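# Open the microwave door wide and withdraw both grippers

## Task

Swing the microwave door open wide. Then release it and move both grippers away so they touch neither the microwave nor any loose object near it. The slow cooker must stay upright.

## Robot and tools

Robot: two arms, left_arm and right_arm, each ending in a parallel two-finger gripper. Calibrated base placements in the scene frame: left_arm at (-0.047, +0.273, 0) m with quat_wxyz (+1.000, 0, 0, +0.005); right_arm at (-0.006, -0.335, 0) m with quat_wxyz (+1.000, 0, 0, -0.002). For both, up is +z of the base frame.

Frames: the scene frame has its origin at table-top height, halfway between the nominal bases. +z points up, +x points out across the table, and left_arm sits on the +y side. These arm names do not match left and right in the images. Every hand position, orientation, velocity and target, and any wrist camera pose, is given in that arm's own base frame. Fixed cameras and the table use the scene frame. On the gripper, the fingers point along its +z axis and close along its y axis. end_effector_position is the point between the pads, just under 1 cm behind the tips. Reported poses can be off by a few centimetres, more at long reach.

Row layout, shared by execute_actions and move: one row always holds 16 numbers, even if one arm stays put. The first 8 are left_arm: x, y, z in metres, then qw, qx, qy, qz (w first), then opening. The last 8 are right_arm in the same order. Position and quaternion are an absolute pose in that arm's base frame, not an offset. Opening runs from -1 (closed, 0 mm) to +1 (fully open, about 87 mm). Reference gaps: 69 mm at +0.5, 43 mm at 0, 18 mm at -0.5.

execute_actions(actions, cameras): actions is a list of actions. Each action is a list of up to 15 rows, and each row lasts one 1/30 s step. If an action has fewer than 15 rows, its final row repeats to fill the rest. Along any of a gripper's current axes, a target must lie within 0.6 m of where that gripper is when the action begins. Otherwise that action is rejected for both arms. If the first action fails that check against the last reported state, or any action is malformed, the whole call is rejected. An empty actions list just reports state and images. To hold an arm still, keep resending the full pose it had in the last result before it stopped moving, with its intended opening. To keep an orientation fixed, repeat the same quaternion rather than copying the drifted reported one.

move(target, speed, blend, opening_speed, blocking, cameras): drives each gripper in a straight line from its Hand target toward the row, or through a list of up to 15 rows. All rows share a 10 s cap. speed is the top speed of the path in m/s, from 0.002 to 2.9, default 0.25. Rotation is capped at twice that value in rad/s. Give one number, or one per target. blend, in metres, rounds the corners at intermediate targets; the default 0 stops at each one. opening_speed (at least 0.2, per second on the -1..+1 scale) ramps the fingers. blocking=false returns after about 0.5 s while the motion continues, and a new move then takes over from the current point. Paths do not avoid obstacles or the other arm. Faster moves lag and stray more and hit harder. Aiming far beyond a contact presses harder. The result adds a move: line with an ending (done, off_target, moving, held, fault) and limits (paced means the pose was clipped, held means steps were withheld). done means at rest within 10 mm and 2 degrees; it does not tell you about contact.

wait(seconds, cameras): 0 to 10 s. Arms keep their last command, and a running move continues. stop(cameras): brakes a running move; it needs braking room. zoom_image(camera, region): region is [x0, y0, x1, y1] in pixels, at most 504 by 504, from the latest image of that camera. finished_scene(scene): takes the current scene's number and ends the scene permanently. Call it only once the door is open and both hands are clear.

Cameras: cam_high, cam_low, cam_left_wrist, cam_right_wrist, each 672x504. The cameras argument takes a list of names. Omitted, null or ["all"] returns all of them; [] returns none; an unknown name invalidates the call.

Reading results: Hand target is where each arm is actually being sent, which may fall short of your command, so send the remainder next. Tool commands shows the current gripper commands; resend an unchanged one, because 0 is a real command. grip_measured is on the same scale as opening. For a firm hold, command about 0.04 below its reading at first touch. The last Joint positions value per arm is the gripper on a 0 to 1 scale. Joint velocities reading within noise means the arm is still. Joint torques include the arm's weight, and joints 1 to 3 flip sign beyond ±28 N m. A MOTOR HOT line appears at 75 °C. At 90 °C an OVER-TEMPERATURE FAULT folds that arm for good, and at 100 °C it collapses. Long reach, holding loads and pushing against unreachable poses all build heat.

Control behaviour: per step, commanded orientation is clipped to within 40 degrees of the measured one. Position takes priority when both cannot be reached. Friction and gravity can leave the gripper low, short or tilted, and small moves may do nothing or go sideways. Check position and tilt after each move. Joint ranges in rad: waist -2.618..3.054, shoulder 0..3.142, elbow 0..3.142 (straight at 2.901), wrist pitch -1.571..1.571, wrist yaw -1.571..1.571, wrist roll -2.094..2.094.

Avoid: slams, hard hits, hard pushes, drops and releasing a moving part. Do not let the door swing free when you release it. Do not knock anything off the work area or over the slow cooker. Keep the arms from pressing or colliding with each other; gripping the other arm's fingers counts. Route paths around an arm's own base, not close past it, to keep its shoulder posture. A wrist camera cable resting on an object counts as touching it. Loose objects may occasionally be nudged by outside pushes.

Each tool is called after "Emit:" as name([rows], argument=value, ...), one row to a line, values as JSON.

## Session

Emit:
execute_actions(actions=[])

Emit:
zoom_image(camera="cam_high", region=[200, 110, 480, 450])

Scene clock: 0.00 s.
left_arm: end_effector_position=(+0.3815, +0.0040, +0.0546) grip_measured=+1.000 end_effector_quat_wxyz=(+0.588, -0.018, +0.809, -0.011) | right_arm: end_effector_position=(+0.3828, -0.0200, +0.0514) grip_measured=+0.990 end_effector_quat_wxyz=(+0.579, +0.019, +0.812, -0.063)
Joint positions: left_arm=[0.022 1.54 0.342 0.884 0.017 -0.034 1] | right_arm=[0.015 1.559 0.359 0.87 0.138 -0.038 0.995]
Joint velocities: within noise
Joint torques (N m): no reading
Heat: left arm: 34 °C; right arm: 37 °C.
Hand target: left_arm +0.3853, +0.0041, +0.0616; +0.597, -0.018, +0.802, -0.011 | right_arm +0.3882, -0.0200, +0.0616; +0.593, +0.020, +0.803, -0.062
Tool commands: left_gripper/opening=+1.0 right_gripper/opening=+1.0

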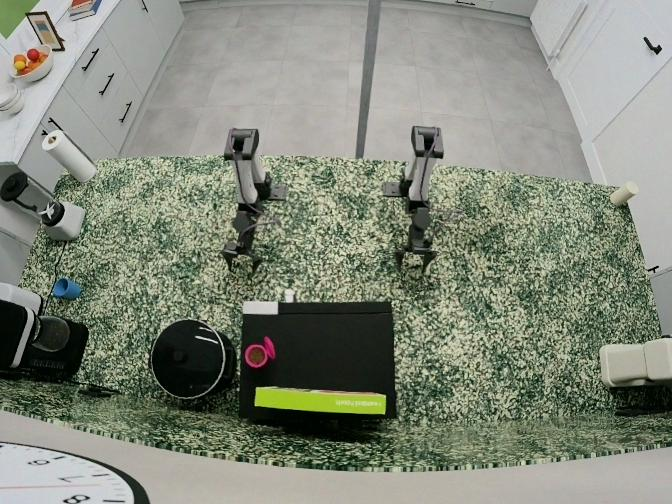

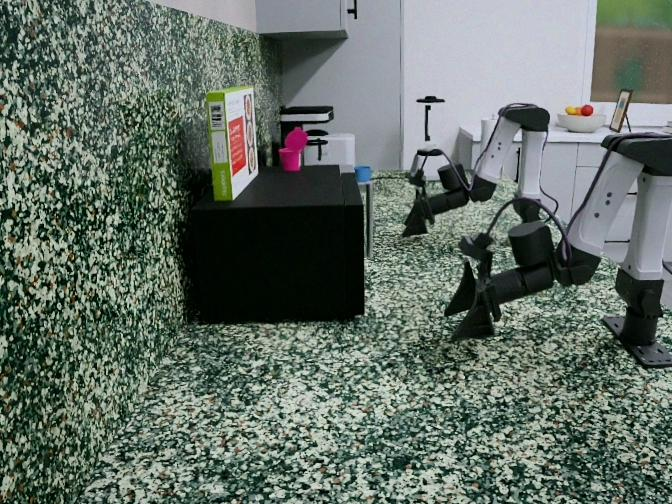

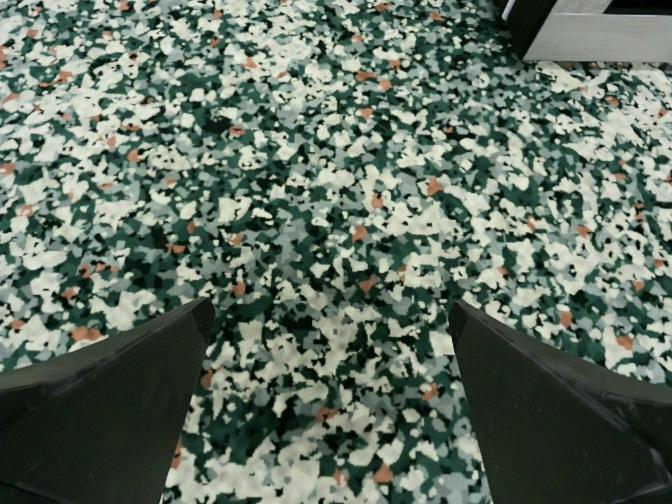

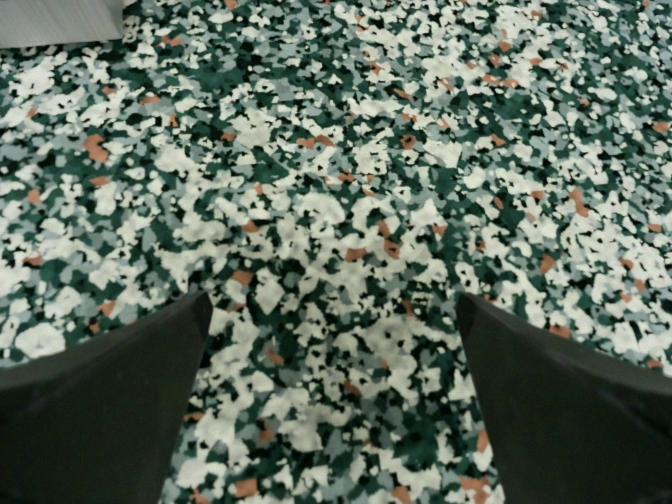

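Scaled by 1.482 from the camera's 672x504 image, which has a finer 960x720 frame.

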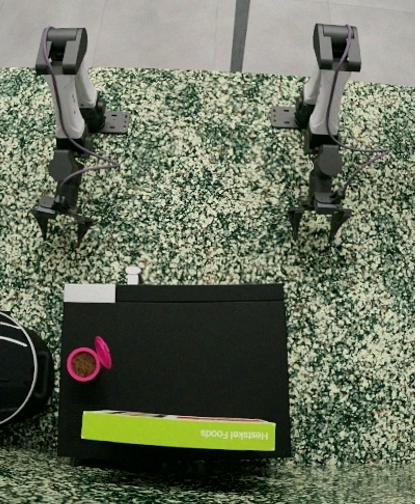

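Emit:
move(target=[0.26,0.24,0.12,0.653,-0.271,0.653,0.271,1, 0.39,0.195,0.166,0.707,0,0.707,0,1])

Emit:
zoom_image(camera="cam_high", region=[220, 180, 420, 330])

Emit:
zoom_image(camera="cam_low", region=[330, 150, 480, 290])

Scene clock: 2.87 s.
left_arm: end_effector_position=(+0.2611, +0.2344, +0.1135) grip_measured=+1.000 end_effector_quat_wxyz=(+0.649, -0.272, +0.662, +0.258) | right_arm: end_effector_position=(+0.3844, +0.1907, +0.1524) grip_measured=+0.990 end_effector_quat_wxyz=(+0.694, -0.013, +0.720, -0.007)
Joint positions: left_arm=[0.697 1.353 0.129 1.199 -0.071 -0.014 1] | right_arm=[0.735 1.596 0.598 0.948 0.726 0.005 0.995]
Joint velocities: within noise
Joint torques (N m): left_arm=[0.46 -2.06 5.74 2.25 -0.13 0.16] | right_arm=[0.36 -5.41 7.65 1.96 0.25 0.03]
Heat: left arm: 34 °C; right arm: 38 °C.
Hand target: left_arm +0.2598, +0.2399, +0.1200; +0.653, -0.271, +0.653, +0.271 | right_arm +0.3895, +0.1947, +0.1659; +0.707, +0.000, +0.707, +0.000
Off the commanded pose: left_arm 0.009 m, 2 deg | right_arm 0.015 m, 3 deg.
move: off_target (right_arm)

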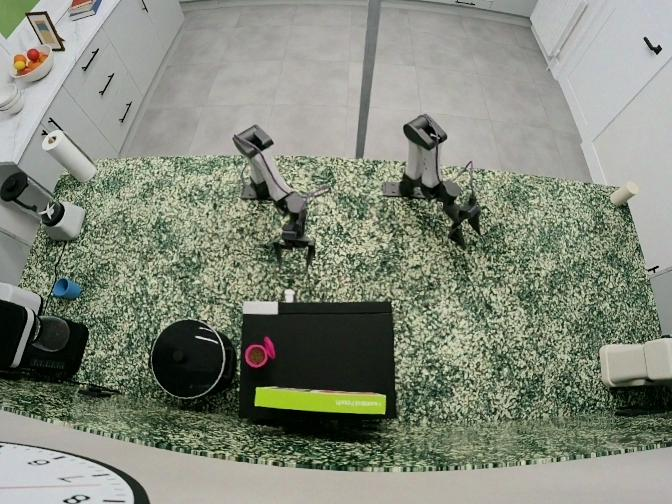

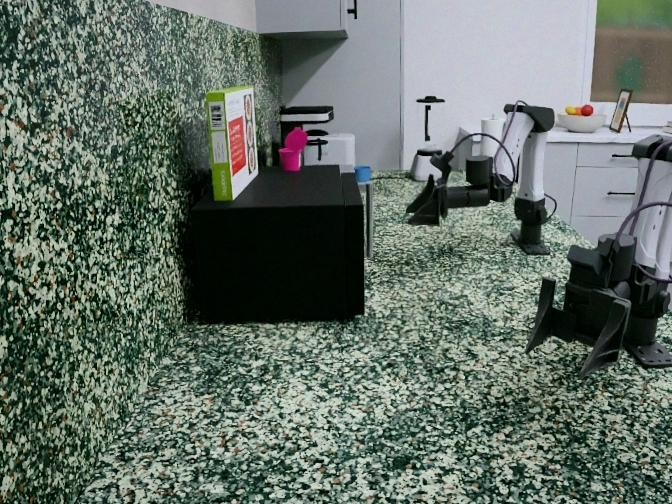

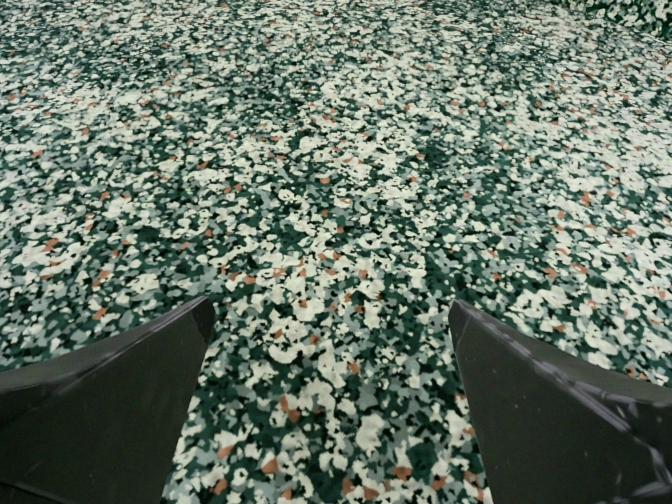

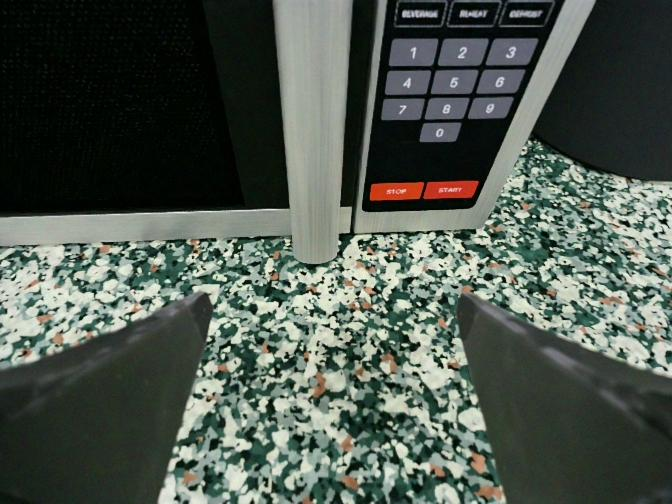

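Scaled by 2.520 from the camera's 672x504 image, which has a finer 960x720 frame.

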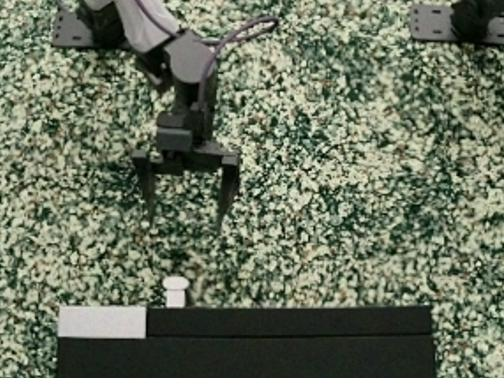

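Scaled by 3.360 from the camera's 672x504 image, which has a finer 960x720 frame.

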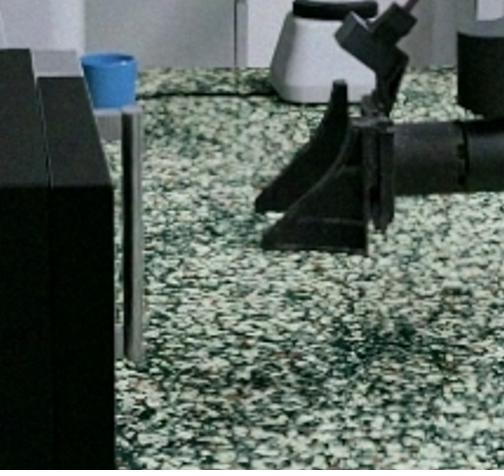

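Emit:
move([
  [0.26,0.24,0.12,0.653,-0.271,0.653,0.271,1, 0.455,0.200,0.166,0.707,0,0.707,0,1],
  [0.26,0.24,0.12,0.653,-0.271,0.653,0.271,1, 0.493,0.201,0.166,0.707,0,0.707,0,1],
], speed=[0.2,0.1])

Emit:
zoom_image(camera="cam_low", region=[330, 150, 480, 290])

Scene clock: 4.70 s.
left_arm: end_effector_position=(+0.2611, +0.2344, +0.1137) grip_measured=+1.000 end_effector_quat_wxyz=(+0.649, -0.272, +0.662, +0.258) | right_arm: end_effector_position=(+0.4865, +0.1962, +0.1567) grip_measured=+0.990 end_effector_quat_wxyz=(+0.700, +0.000, +0.714, -0.008)
Joint positions: left_arm=[0.697 1.353 0.129 1.2 -0.071 -0.014 1] | right_arm=[0.567 1.885 0.953 0.907 0.579 0.002 0.995]
Joint velocities: within noise
Joint torques (N m): left_arm=[0.47 -2.02 5.74 2.23 -0.13 0.16] | right_arm=[-0.12 -8.35 8.17 1.75 -0.06 0.03]
Heat: left arm: 34 °C; right arm: 38 °C.
Hand target: left_arm +0.2599, +0.2399, +0.1200; +0.653, -0.271, +0.653, +0.271 | right_arm +0.4925, +0.2008, +0.1662; +0.707, +0.000, +0.707, +0.000
Off the commanded pose: left_arm 0.009 m, 2 deg | right_arm 0.012 m, 1 deg.
move: off_target (right_arm)

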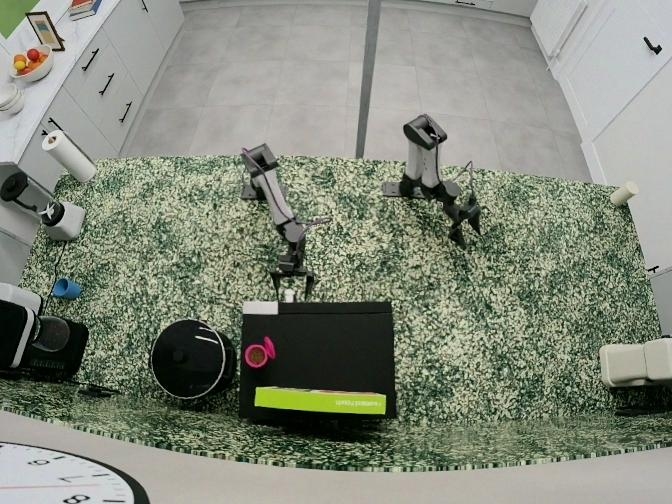

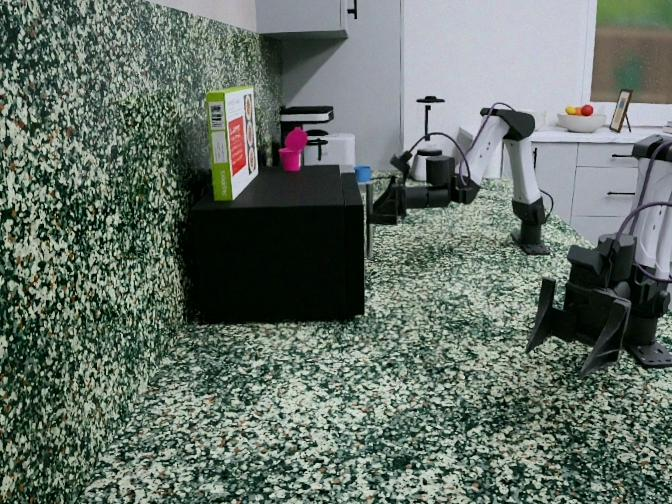

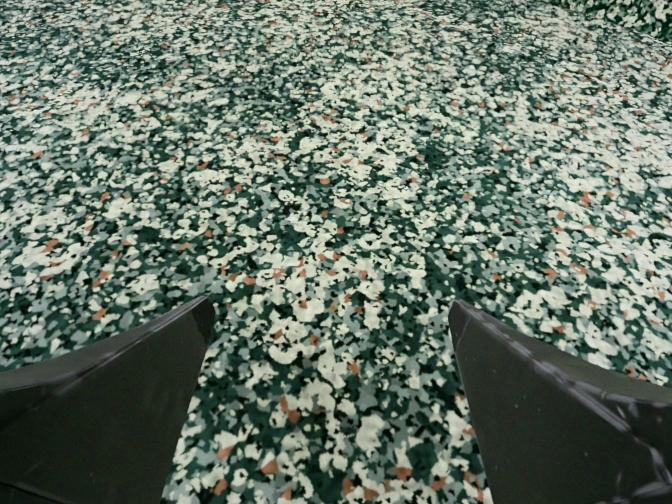

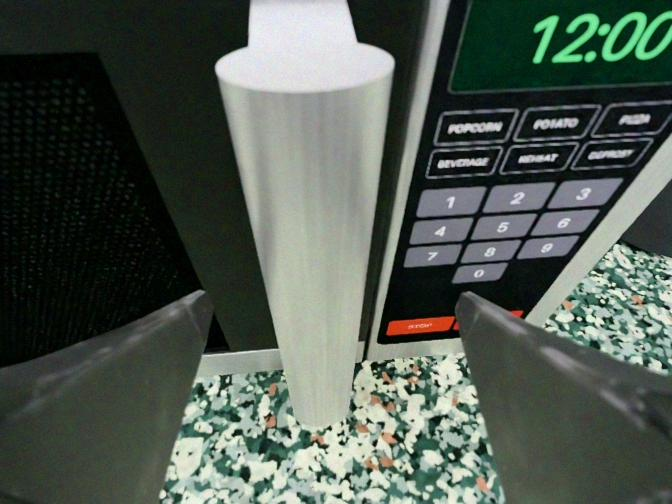

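Scaled by 3.360 from the camera's 672x504 image, which has a finer 960x720 frame.

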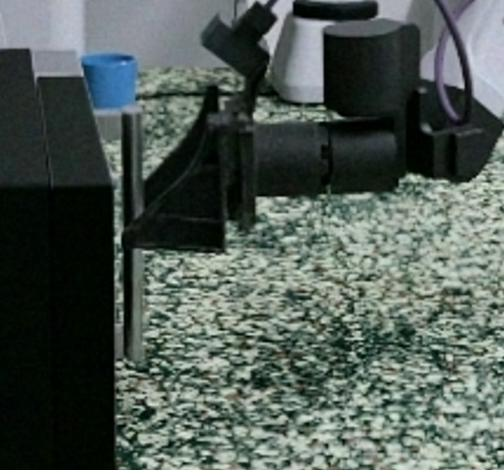

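Emit:
move(target=[0.26,0.24,0.12,0.653,-0.271,0.653,0.271,1, 0.503,0.205,0.166,0.707,0,0.707,0,1], speed=0.1, cameras=["cam_right_wrist"])

Emit:
move(target=[0.26,0.24,0.12,0.653,-0.271,0.653,0.271,1, 0.503,0.205,0.166,0.707,0,0.707,0,-0.34], opening_speed=1)

Emit:
zoom_image(camera="cam_low", region=[330, 150, 480, 290])

Scene clock: 5.77 s.
left_arm: end_effector_position=(+0.2611, +0.2344, +0.1137) grip_measured=+1.000 end_effector_quat_wxyz=(+0.649, -0.272, +0.662, +0.258) | right_arm: end_effector_position=(+0.4954, +0.2029, +0.1565) grip_measured=+0.990 end_effector_quat_wxyz=(+0.700, -0.002, +0.714, -0.006)
Joint positions: left_arm=[0.697 1.353 0.129 1.2 -0.071 -0.014 1] | right_arm=[0.567 1.918 1.001 0.892 0.573 0.002 0.995]
Joint velocities: within noise
Joint torques (N m): left_arm=[0.47 -2.06 5.74 2.22 -0.12 0.16] | right_arm=[-0.57 -8.65 8.2 1.74 -0.07 0.03]
Heat: left arm: 34 °C; right arm: 38 °C.
Hand target: left_arm +0.2598, +0.2399, +0.1199; +0.653, -0.271, +0.653, +0.271 | right_arm +0.5025, +0.2048, +0.1660; +0.707, +0.000, +0.707, +0.000
Off the commanded pose: left_arm 0.009 m, 2 deg | right_arm 0.012 m, 1 deg.
move: off_target (right_arm)
Images, in order (width x height): cam_right_wrist 672x504.

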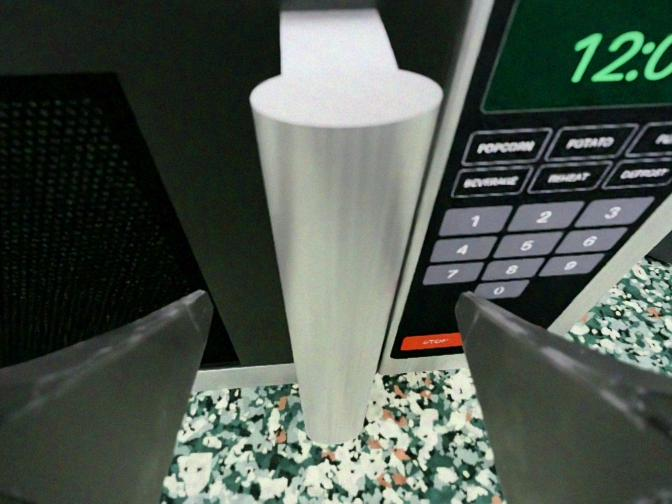

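Scene clock: 7.33 s.
left_arm: end_effector_position=(+0.2611, +0.2344, +0.1138) grip_measured=+1.000 end_effector_quat_wxyz=(+0.649, -0.272, +0.662, +0.258) | right_arm: end_effector_position=(+0.4958, +0.2016, +0.1563) grip_measured=-0.284 end_effector_quat_wxyz=(+0.699, -0.001, +0.715, -0.008)
Joint positions: left_arm=[0.697 1.353 0.129 1.2 -0.071 -0.014 1] | right_arm=[0.565 1.918 1.001 0.891 0.574 0.001 0.358]
Joint velocities: within noise
Joint torques (N m): left_arm=[0.46 -2.03 5.72 2.23 -0.12 0.17] | right_arm=[-0.36 -8.65 8.21 1.76 -0.08 0.03]
Heat: left arm: 34 °C; right arm: 39 °C.
Hand target: left_arm +0.2599, +0.2399, +0.1200; +0.653, -0.271, +0.653, +0.271 | right_arm +0.5025, +0.2048, +0.1660; +0.707, +0.000, +0.707, +0.000
Off the commanded pose: left_arm 0.008 m, 2 deg | right_arm 0.013 m, 2 deg.
move: off_target (right_arm)

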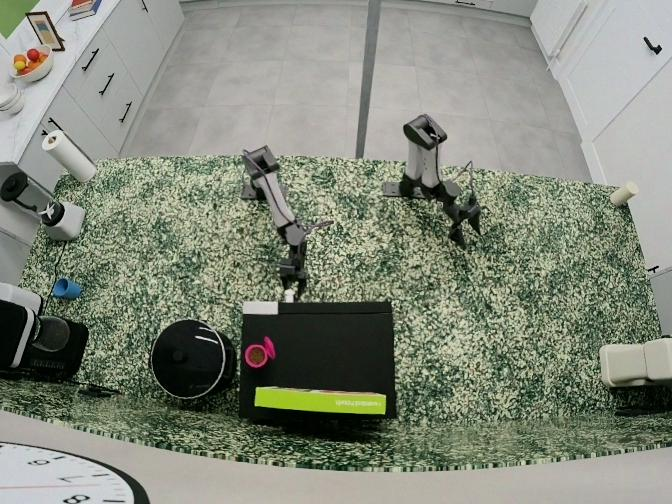

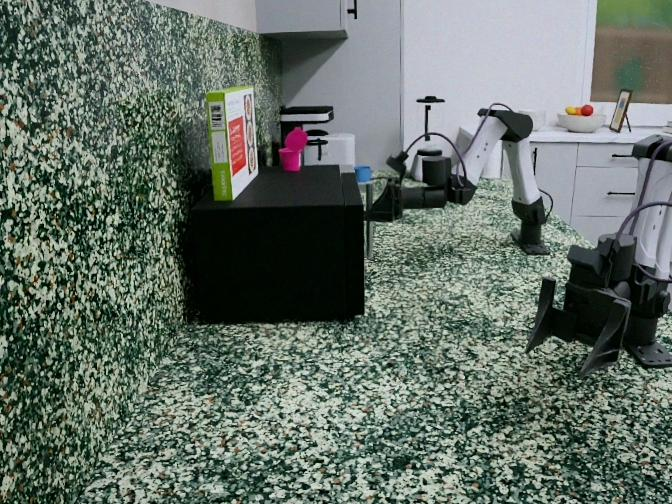

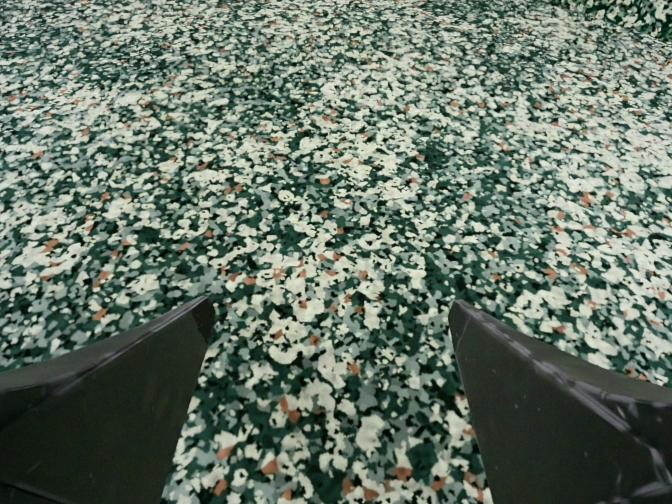

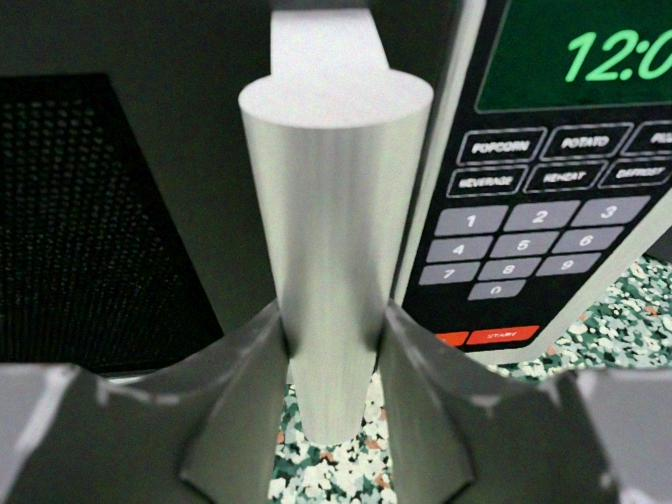

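Scaled by 3.360 from the camera's 672x504 image, which has a finer 960x720 frame.

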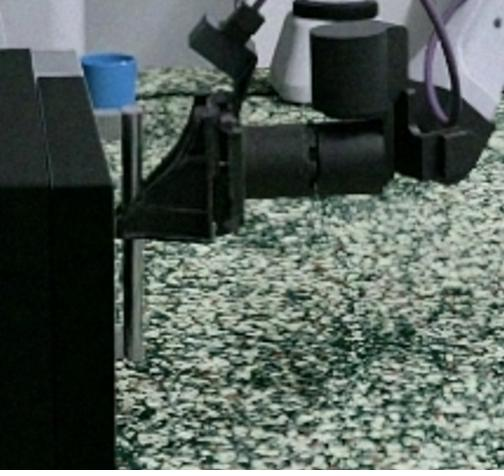

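Emit:
move([
  [0.26,0.24,0.12,0.653,-0.271,0.653,0.271,1, 0.450,0.2175,0.166,0.7044,0.0616,0.7044,-0.0616,-0.32],
  [0.26,0.24,0.12,0.653,-0.271,0.653,0.271,1, 0.401,0.239,0.166,0.701,0.0923,0.701,-0.0923,-0.32],
  [0.26,0.24,0.12,0.653,-0.271,0.653,0.271,1, 0.3555,0.2685,0.166,0.6995,0.104,0.6995,-0.104,-0.32],
  [0.26,0.24,0.12,0.653,-0.271,0.653,0.271,1, 0.316,0.306,0.166,0.701,0.0923,0.701,-0.0923,-0.32],
  [0.26,0.24,0.12,0.653,-0.271,0.653,0.271,1, 0.284,0.349,0.166,0.7054,0.0493,0.7054,-0.0493,-0.32],
  [0.26,0.24,0.12,0.653,-0.271,0.653,0.271,1, 0.26,0.3975,0.166,0.7071,0.0062,0.7071,-0.0062,-0.32],
], speed=0.1, blend=0.01)

Scene clock: 12.23 s.
left_arm: end_effector_position=(+0.2611, +0.2344, +0.1138) grip_measured=+1.000 end_effector_quat_wxyz=(+0.649, -0.272, +0.662, +0.258) | right_arm: end_effector_position=(+0.2594, +0.3886, +0.1603) grip_measured=-0.320 end_effector_quat_wxyz=(+0.706, +0.006, +0.708, -0.018)
Joint positions: left_arm=[0.697 1.353 0.129 1.2 -0.071 -0.014 1] | right_arm=[1.361 1.991 1.111 0.86 1.394 0.002 0.34]
Joint velocities: within noise
Joint torques (N m): left_arm=[0.46 -2.03 5.75 2.22 -0.12 0.16] | right_arm=[0.35 -8.98 7.87 1.28 -0.05 0.02]
Heat: left arm: 35 °C; right arm: 40 °C.
Hand target: left_arm +0.2599, +0.2399, +0.1199; +0.653, -0.271, +0.653, +0.271 | right_arm +0.2597, +0.3972, +0.1661; +0.707, +0.006, +0.707, -0.006
Off the commanded pose: left_arm 0.008 m, 2 deg | right_arm 0.011 m, 1 deg.
move: off_target (right_arm)

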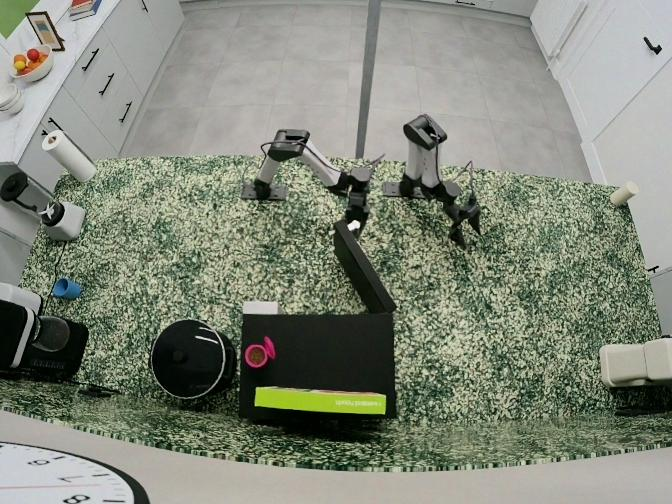

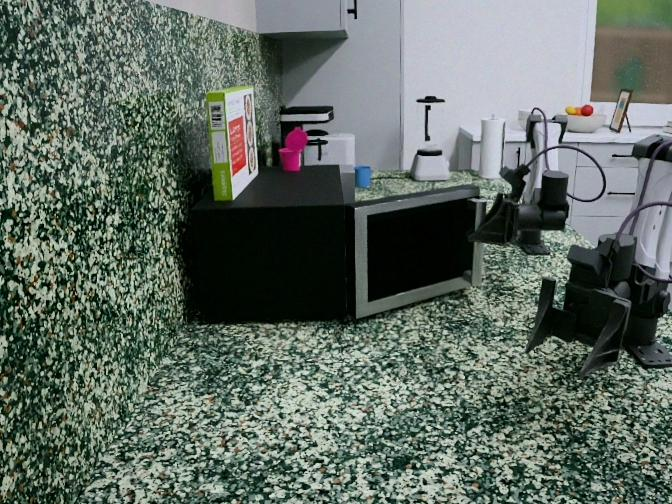

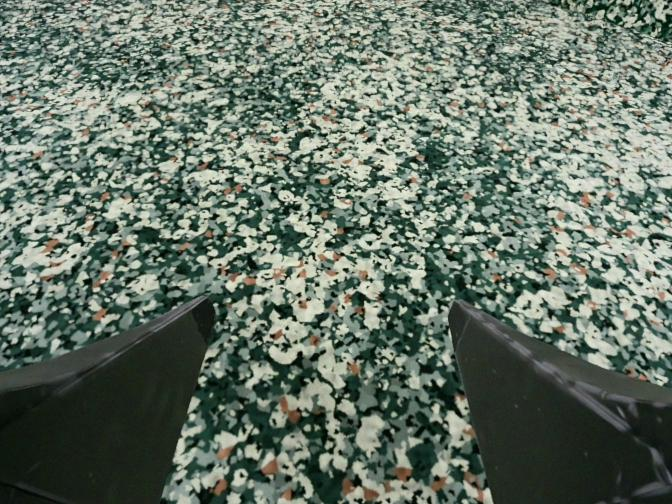

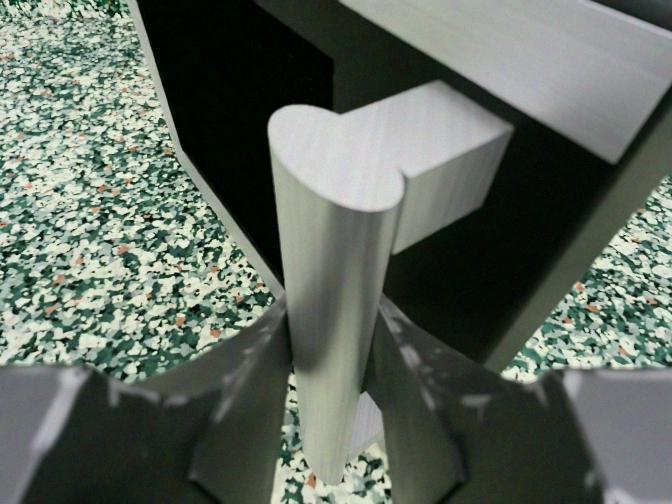

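Emit:
move([
  [0.26,0.24,0.12,0.653,-0.271,0.653,0.271,1, 0.26,0.398,0.166,0.7071,0.0062,0.7071,-0.0062,0.1],
  [0.26,0.24,0.12,0.653,-0.271,0.653,0.271,1, 0.208,0.395,0.166,0.7071,0.0062,0.7071,-0.0062,0.1],
  [0.26,0.24,0.12,0.653,-0.271,0.653,0.271,1, 0.19,0.26,0.166,0.7071,0,0.7071,0,0.1],
  [0.26,0.24,0.12,0.653,-0.271,0.653,0.271,1, 0.23,0.17,0.166,0.6964,-0.1228,0.6964,0.1228,0.1],
  [0.26,0.24,0.12,0.653,-0.271,0.653,0.271,1, 0.34,0.22,0.166,0.6645,-0.2418,0.6645,0.2418,-1],
], speed=[0.1,0.1,0.2,0.2,0.2], blend=[0,0,0.03,0.03,0])

Emit:
move(target=[0.26,0.24,0.12,0.653,-0.271,0.653,0.271,1, 0.35,0.32,0.166,0.6645,-0.2418,0.6645,0.2418,-1], speed=0.07)

Scene clock: 17.87 s.
left_arm: end_effector_position=(+0.2611, +0.2344, +0.1139) grip_measured=+1.000 end_effector_quat_wxyz=(+0.649, -0.272, +0.661, +0.258) | right_arm: end_effector_position=(+0.3328, +0.2154, +0.1487) grip_measured=-1.000 end_effector_quat_wxyz=(+0.648, -0.244, +0.682, +0.233)
Joint positions: left_arm=[0.697 1.353 0.129 1.201 -0.071 -0.014 1] | right_arm=[0.486 1.355 0.384 0.92 -0.203 -0.009 0]
Joint velocities: within noise
Joint torques (N m): left_arm=[0.47 -2.04 5.72 2.22 -0.12 0.16] | right_arm=[-0.39 -3.48 8.12 2.12 -0.11 0.12]
Heat: left arm: 36 °C; right arm: 41 °C.
Hand target: left_arm +0.2599, +0.2399, +0.1200; +0.653, -0.271, +0.653, +0.271 | right_arm +0.3393, +0.2194, +0.1660; +0.664, -0.242, +0.665, +0.241
Off the commanded pose: left_arm 0.008 m, 2 deg | right_arm 0.019 m, 3 deg.
move: off_target (right_arm); target 5's new opening was sent with right_arm's hand 0.019 m and 3 deg from that target

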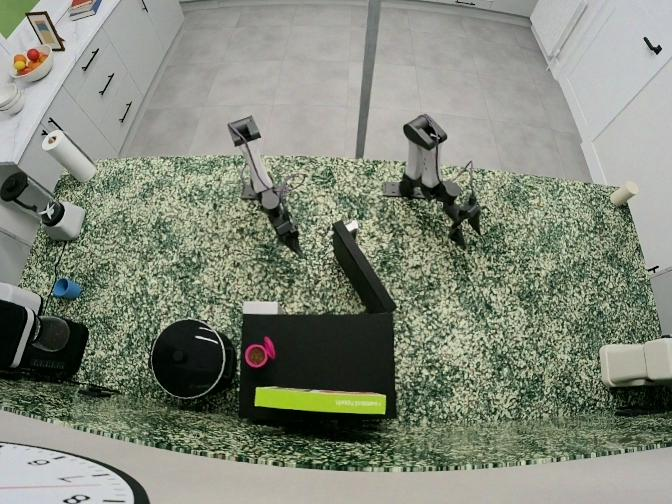

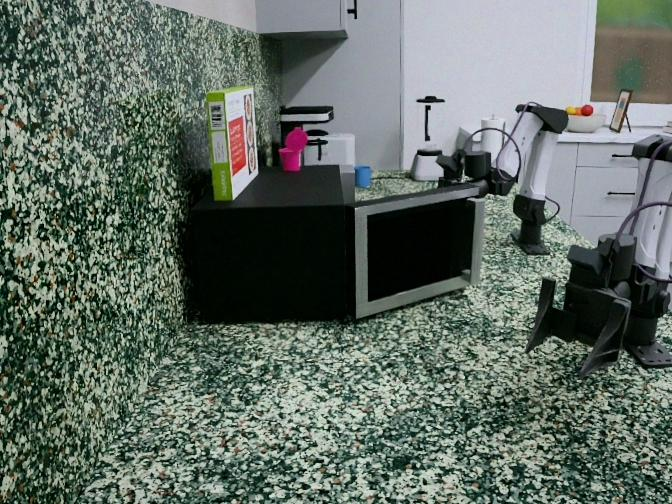

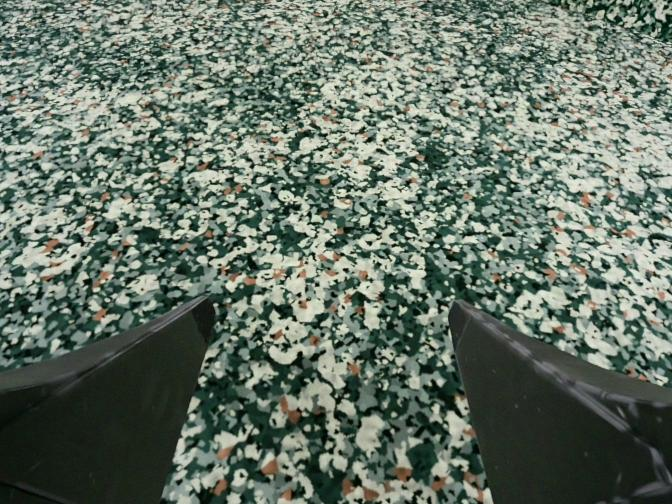

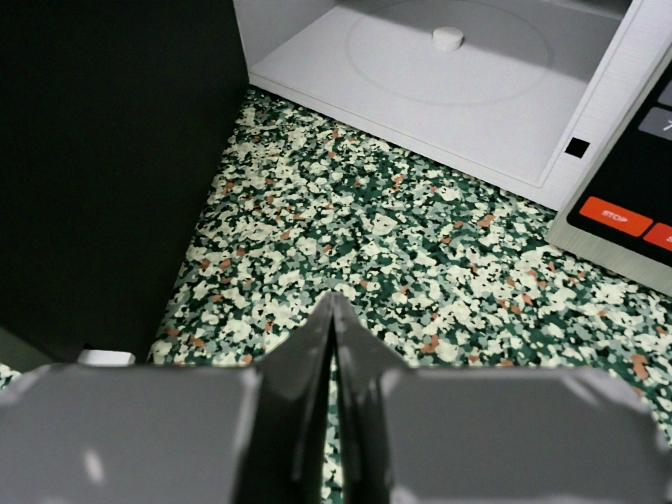

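Scene clock: 19.93 s.
left_arm: end_effector_position=(+0.2611, +0.2344, +0.1139) grip_measured=+1.000 end_effector_quat_wxyz=(+0.649, -0.272, +0.661, +0.258) | right_arm: end_effector_position=(+0.3437, +0.3137, +0.1498) grip_measured=-1.000 end_effector_quat_wxyz=(+0.648, -0.254, +0.679, +0.235)
Joint positions: left_arm=[0.697 1.353 0.129 1.201 -0.071 -0.014 1] | right_arm=[0.762 1.628 0.631 0.948 0.056 -0.007 0]
Joint velocities: within noise
Joint torques (N m): left_arm=[0.47 -2.03 5.75 2.22 -0.12 0.16] | right_arm=[0.47 -5.87 7.97 2.13 0.22 0.11]
Heat: left arm: 37 °C; right arm: 41 °C.
Hand target: left_arm +0.2599, +0.2399, +0.1200; +0.653, -0.271, +0.653, +0.271 | right_arm +0.3493, +0.3194, +0.1662; +0.664, -0.242, +0.665, +0.242
Off the commanded pose: left_arm 0.008 m, 2 deg | right_arm 0.018 m, 3 deg.
move: off_target (right_arm)

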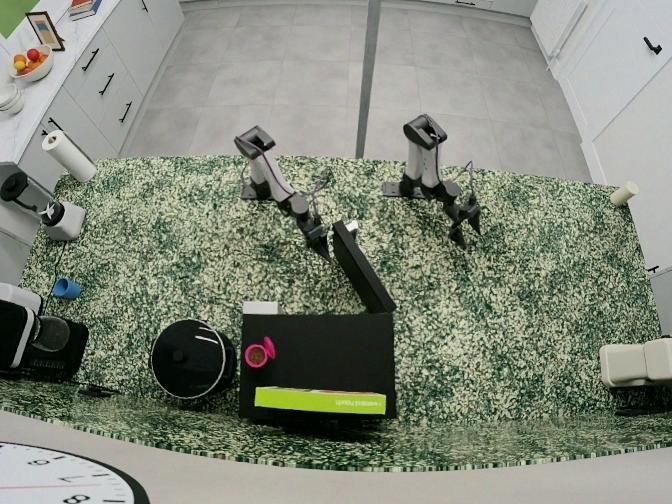

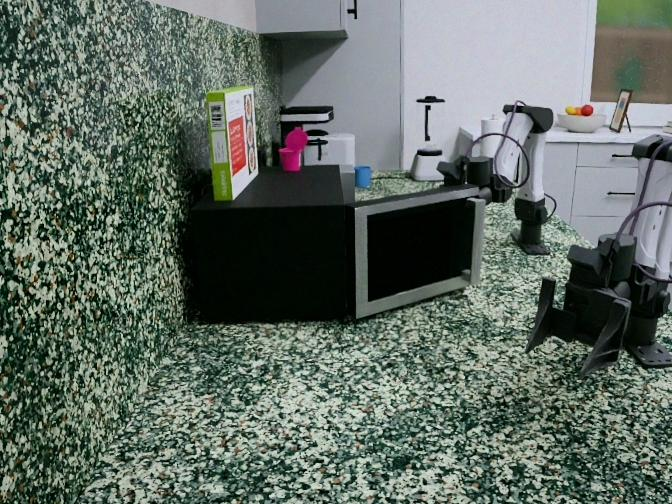

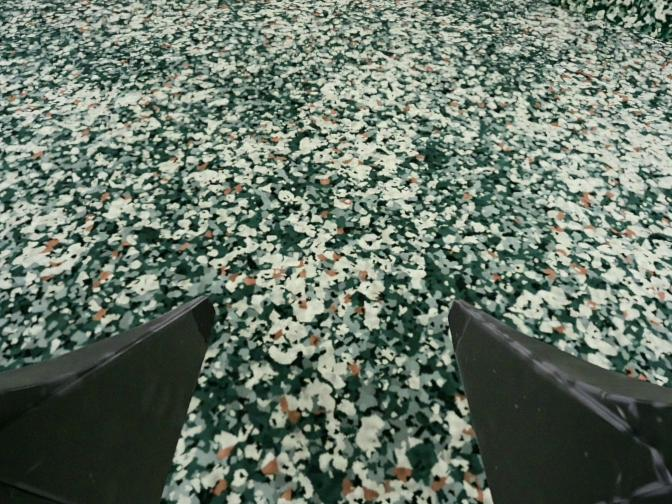

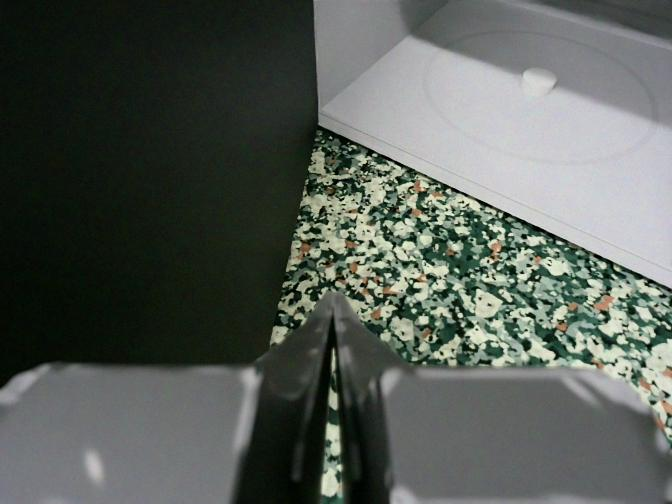

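Near contact. Push on gently.

Emit:
move(target=[0.26,0.24,0.12,0.653,-0.271,0.653,0.271,1, 0.345,0.42,0.166,0.6645,-0.2418,0.6645,0.2418,-1], speed=0.06, cameras=["cam_high"])

Scene clock: 22.17 s.
left_arm: end_effector_position=(+0.2611, +0.2344, +0.1139) grip_measured=+1.000 end_effector_quat_wxyz=(+0.649, -0.272, +0.661, +0.258) | right_arm: end_effector_position=(+0.3046, +0.4281, +0.1539) grip_measured=-1.000 end_effector_quat_wxyz=(+0.648, -0.306, +0.647, +0.263)
Joint positions: left_arm=[0.697 1.353 0.129 1.201 -0.071 -0.014 1] | right_arm=[1.021 1.84 0.878 0.939 0.194 -0.052 0]
Joint velocities: within noise
Joint torques (N m): left_arm=[0.47 -2.06 5.72 2.22 -0.12 0.16] | right_arm=[-4.46 -5.76 11.54 1.73 0.95 0.51]
Heat: left arm: 37 °C; right arm: 41 °C.
Hand target: left_arm +0.2599, +0.2399, +0.1200; +0.653, -0.271, +0.653, +0.271 | right_arm +0.3418, +0.4163, +0.1662; +0.666, -0.243, +0.662, +0.243
Off the commanded pose: left_arm 0.008 m, 2 deg | right_arm 0.043 m, 8 deg.
move: off_target (right_arm)
Images, in order (width x height): cam_high 672x504.

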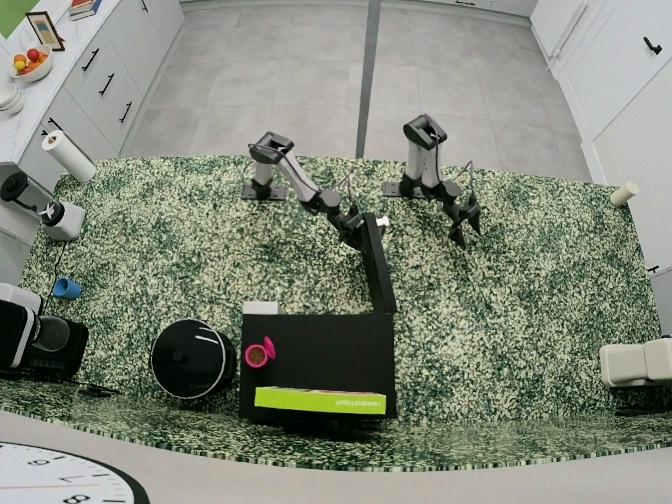

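Emit:
move(target=[0.26,0.24,0.12,0.653,-0.271,0.653,0.271,1, 0.30,0.44,0.166,0.6645,-0.2418,0.6645,0.2418,-1], speed=0.06, cameras=["cam_high","cam_right_wrist"])

Emit:
zoom_image(camera="cam_high", region=[280, 180, 430, 320])

Scene clock: 24.97 s.
left_arm: end_effector_position=(+0.2611, +0.2344, +0.1139) grip_measured=+1.000 end_effector_quat_wxyz=(+0.649, -0.272, +0.661, +0.258) | right_arm: end_effector_position=(+0.2984, +0.4335, +0.1566) grip_measured=-1.000 end_effector_quat_wxyz=(+0.658, -0.253, +0.669, +0.235)
Joint positions: left_arm=[0.697 1.353 0.129 1.201 -0.071 -0.014 1] | right_arm=[1.096 1.856 0.914 0.918 0.392 -0.009 0]
Joint velocities: within noise
Joint torques (N m): left_arm=[0.47 -2.02 5.74 2.22 -0.12 0.17] | right_arm=[0.66 -8.05 8.08 1.81 0.22 0.13]
Heat: left arm: 37 °C; right arm: 42 °C.
Hand target: left_arm +0.2599, +0.2399, +0.1200; +0.653, -0.271, +0.653, +0.271 | right_arm +0.2998, +0.4397, +0.1659; +0.664, -0.242, +0.664, +0.242
Off the commanded pose: left_arm 0.008 m, 2 deg | right_arm 0.012 m, 2 deg.
move: off_target (right_arm)
Images, in order (width x height): cam_high 672x504, cam_right_wrist 672x504.

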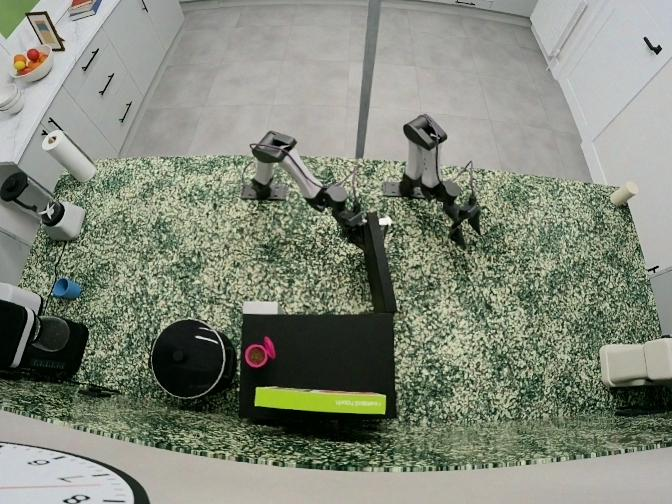

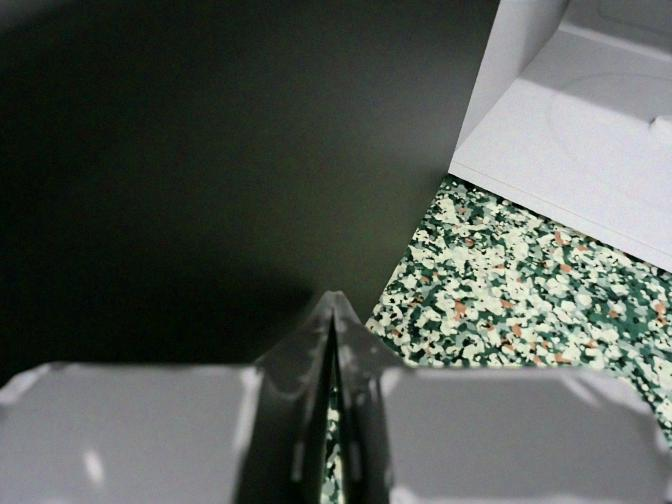

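Scaled by 3.360 from the camera's 672x504 image, which has a finer 960x720 frame.

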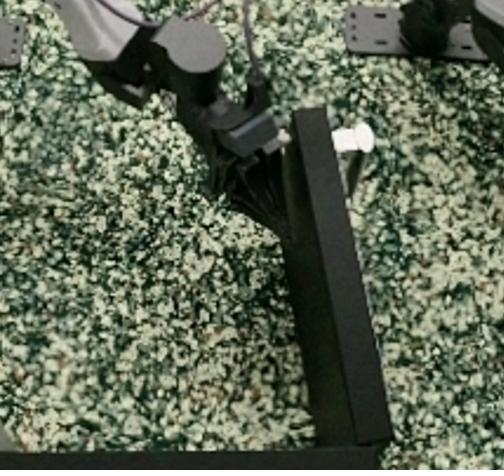

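Emit:
move(target=[0.26,0.24,0.12,0.653,-0.271,0.653,0.271,1, 0.295,0.492,0.166,0.6645,-0.2418,0.6645,0.2418,-1], speed=0.06, cameras=["cam_high"])

Emit:
zoom_image(camera="cam_high", region=[280, 180, 430, 320])

Scene clock: 26.53 s.
left_arm: end_effector_position=(+0.2611, +0.2344, +0.1139) grip_measured=+1.000 end_effector_quat_wxyz=(+0.649, -0.272, +0.661, +0.258) | right_arm: end_effector_position=(+0.2932, +0.4858, +0.1560) grip_measured=-1.000 end_effector_quat_wxyz=(+0.658, -0.254, +0.669, +0.235)
Joint positions: left_arm=[0.697 1.353 0.129 1.201 -0.071 -0.014 1] | right_arm=[1.166 1.998 1.12 0.852 0.46 -0.009 0]
Joint velocities: within noise
Joint torques (N m): left_arm=[0.46 -2.04 5.74 2.22 -0.11 0.17] | right_arm=[0.49 -9.51 8.43 1.8 0.23 0.13]
Heat: left arm: 37 °C; right arm: 42 °C.
Hand target: left_arm +0.2599, +0.2399, +0.1200; +0.653, -0.271, +0.653, +0.271 | right_arm +0.2948, +0.4916, +0.1659; +0.664, -0.242, +0.664, +0.242
Off the commanded pose: left_arm 0.008 m, 2 deg | right_arm 0.012 m, 2 deg.
move: off_target (right_arm)
Images, in order (width x height): cam_high 672x504.

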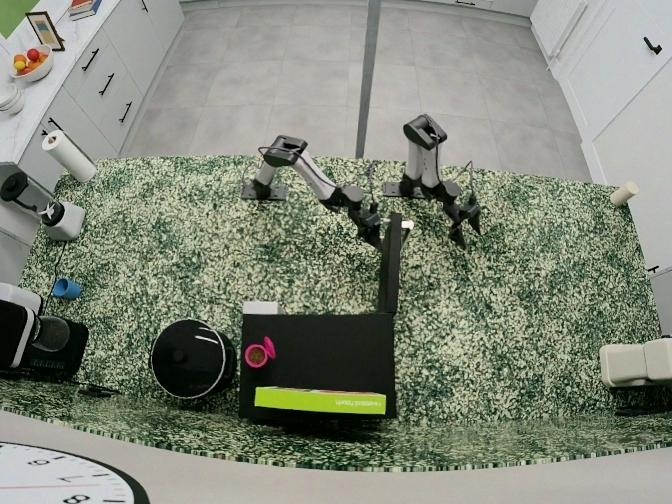

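Scaled by 3.360 from the camera's 672x504 image, which has a finer 960x720 frame.

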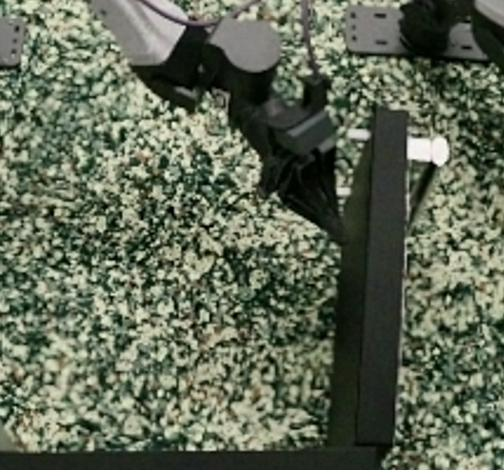

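Emit:
move([
  [0.26,0.24,0.12,0.653,-0.271,0.653,0.271,1, 0.30,0.38,0.166,0.6645,-0.2418,0.6645,0.2418,-1],
  [0.26,0.24,0.12,0.653,-0.271,0.653,0.271,1, 0.28,0.20,0.166,0.6964,-0.1228,0.6964,0.1228,-1],
  [0.26,0.24,0.12,0.653,-0.271,0.653,0.271,1, 0.28,0.0,0.166,0.7071,0,0.7071,0,-1],
], speed=[0.12,0.3,0.3], blend=0.03, cameras=["cam_high"])

Scene clock: 30.07 s.
left_arm: end_effector_position=(+0.2611, +0.2344, +0.1139) grip_measured=+1.000 end_effector_quat_wxyz=(+0.649, -0.272, +0.661, +0.258) | right_arm: end_effector_position=(+0.2775, -0.0012, +0.1572) grip_measured=-1.000 end_effector_quat_wxyz=(+0.702, +0.002, +0.712, -0.005)
Joint positions: left_arm=[0.697 1.353 0.129 1.201 -0.071 -0.014 1] | right_arm=[0.006 0.399 0.103 0.282 0.015 -0.004 0]
Joint velocities: left_arm=[0.017 -0.012 0.012 -0.066 0.022 -0.154 0] | right_arm=[within noise]
Joint torques (N m): left_arm=[0.44 -2.04 5.74 2.22 -0.12 0.16] | right_arm=[-0.4 2.33 8.65 1.87 -0.08 0.08]
Heat: left arm: 38 °C; right arm: 42 °C.
Hand target: left_arm +0.2599, +0.2399, +0.1199; +0.653, -0.271, +0.653, +0.271 | right_arm +0.2795, +0.0000, +0.1660; +0.707, +0.000, +0.707, +0.000
Off the commanded pose: left_arm 0.008 m, 2 deg | right_arm 0.009 m, 1 deg.
move: done
Images, in order (width x height): cam_high 672x504.

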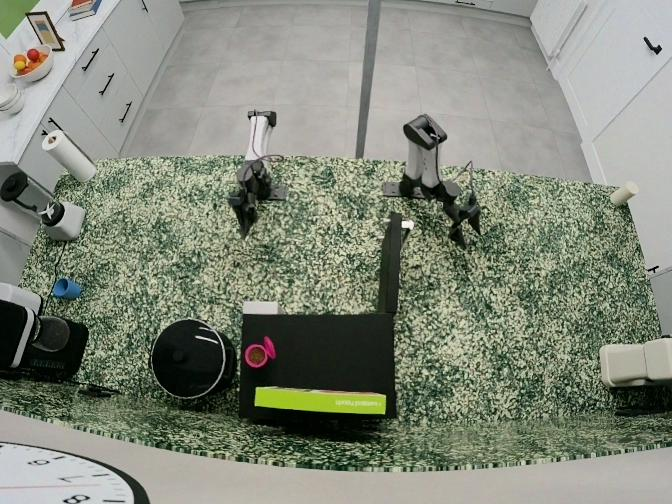

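Emit:
finished_scene(scene=2)

The scene is finished: the task was done.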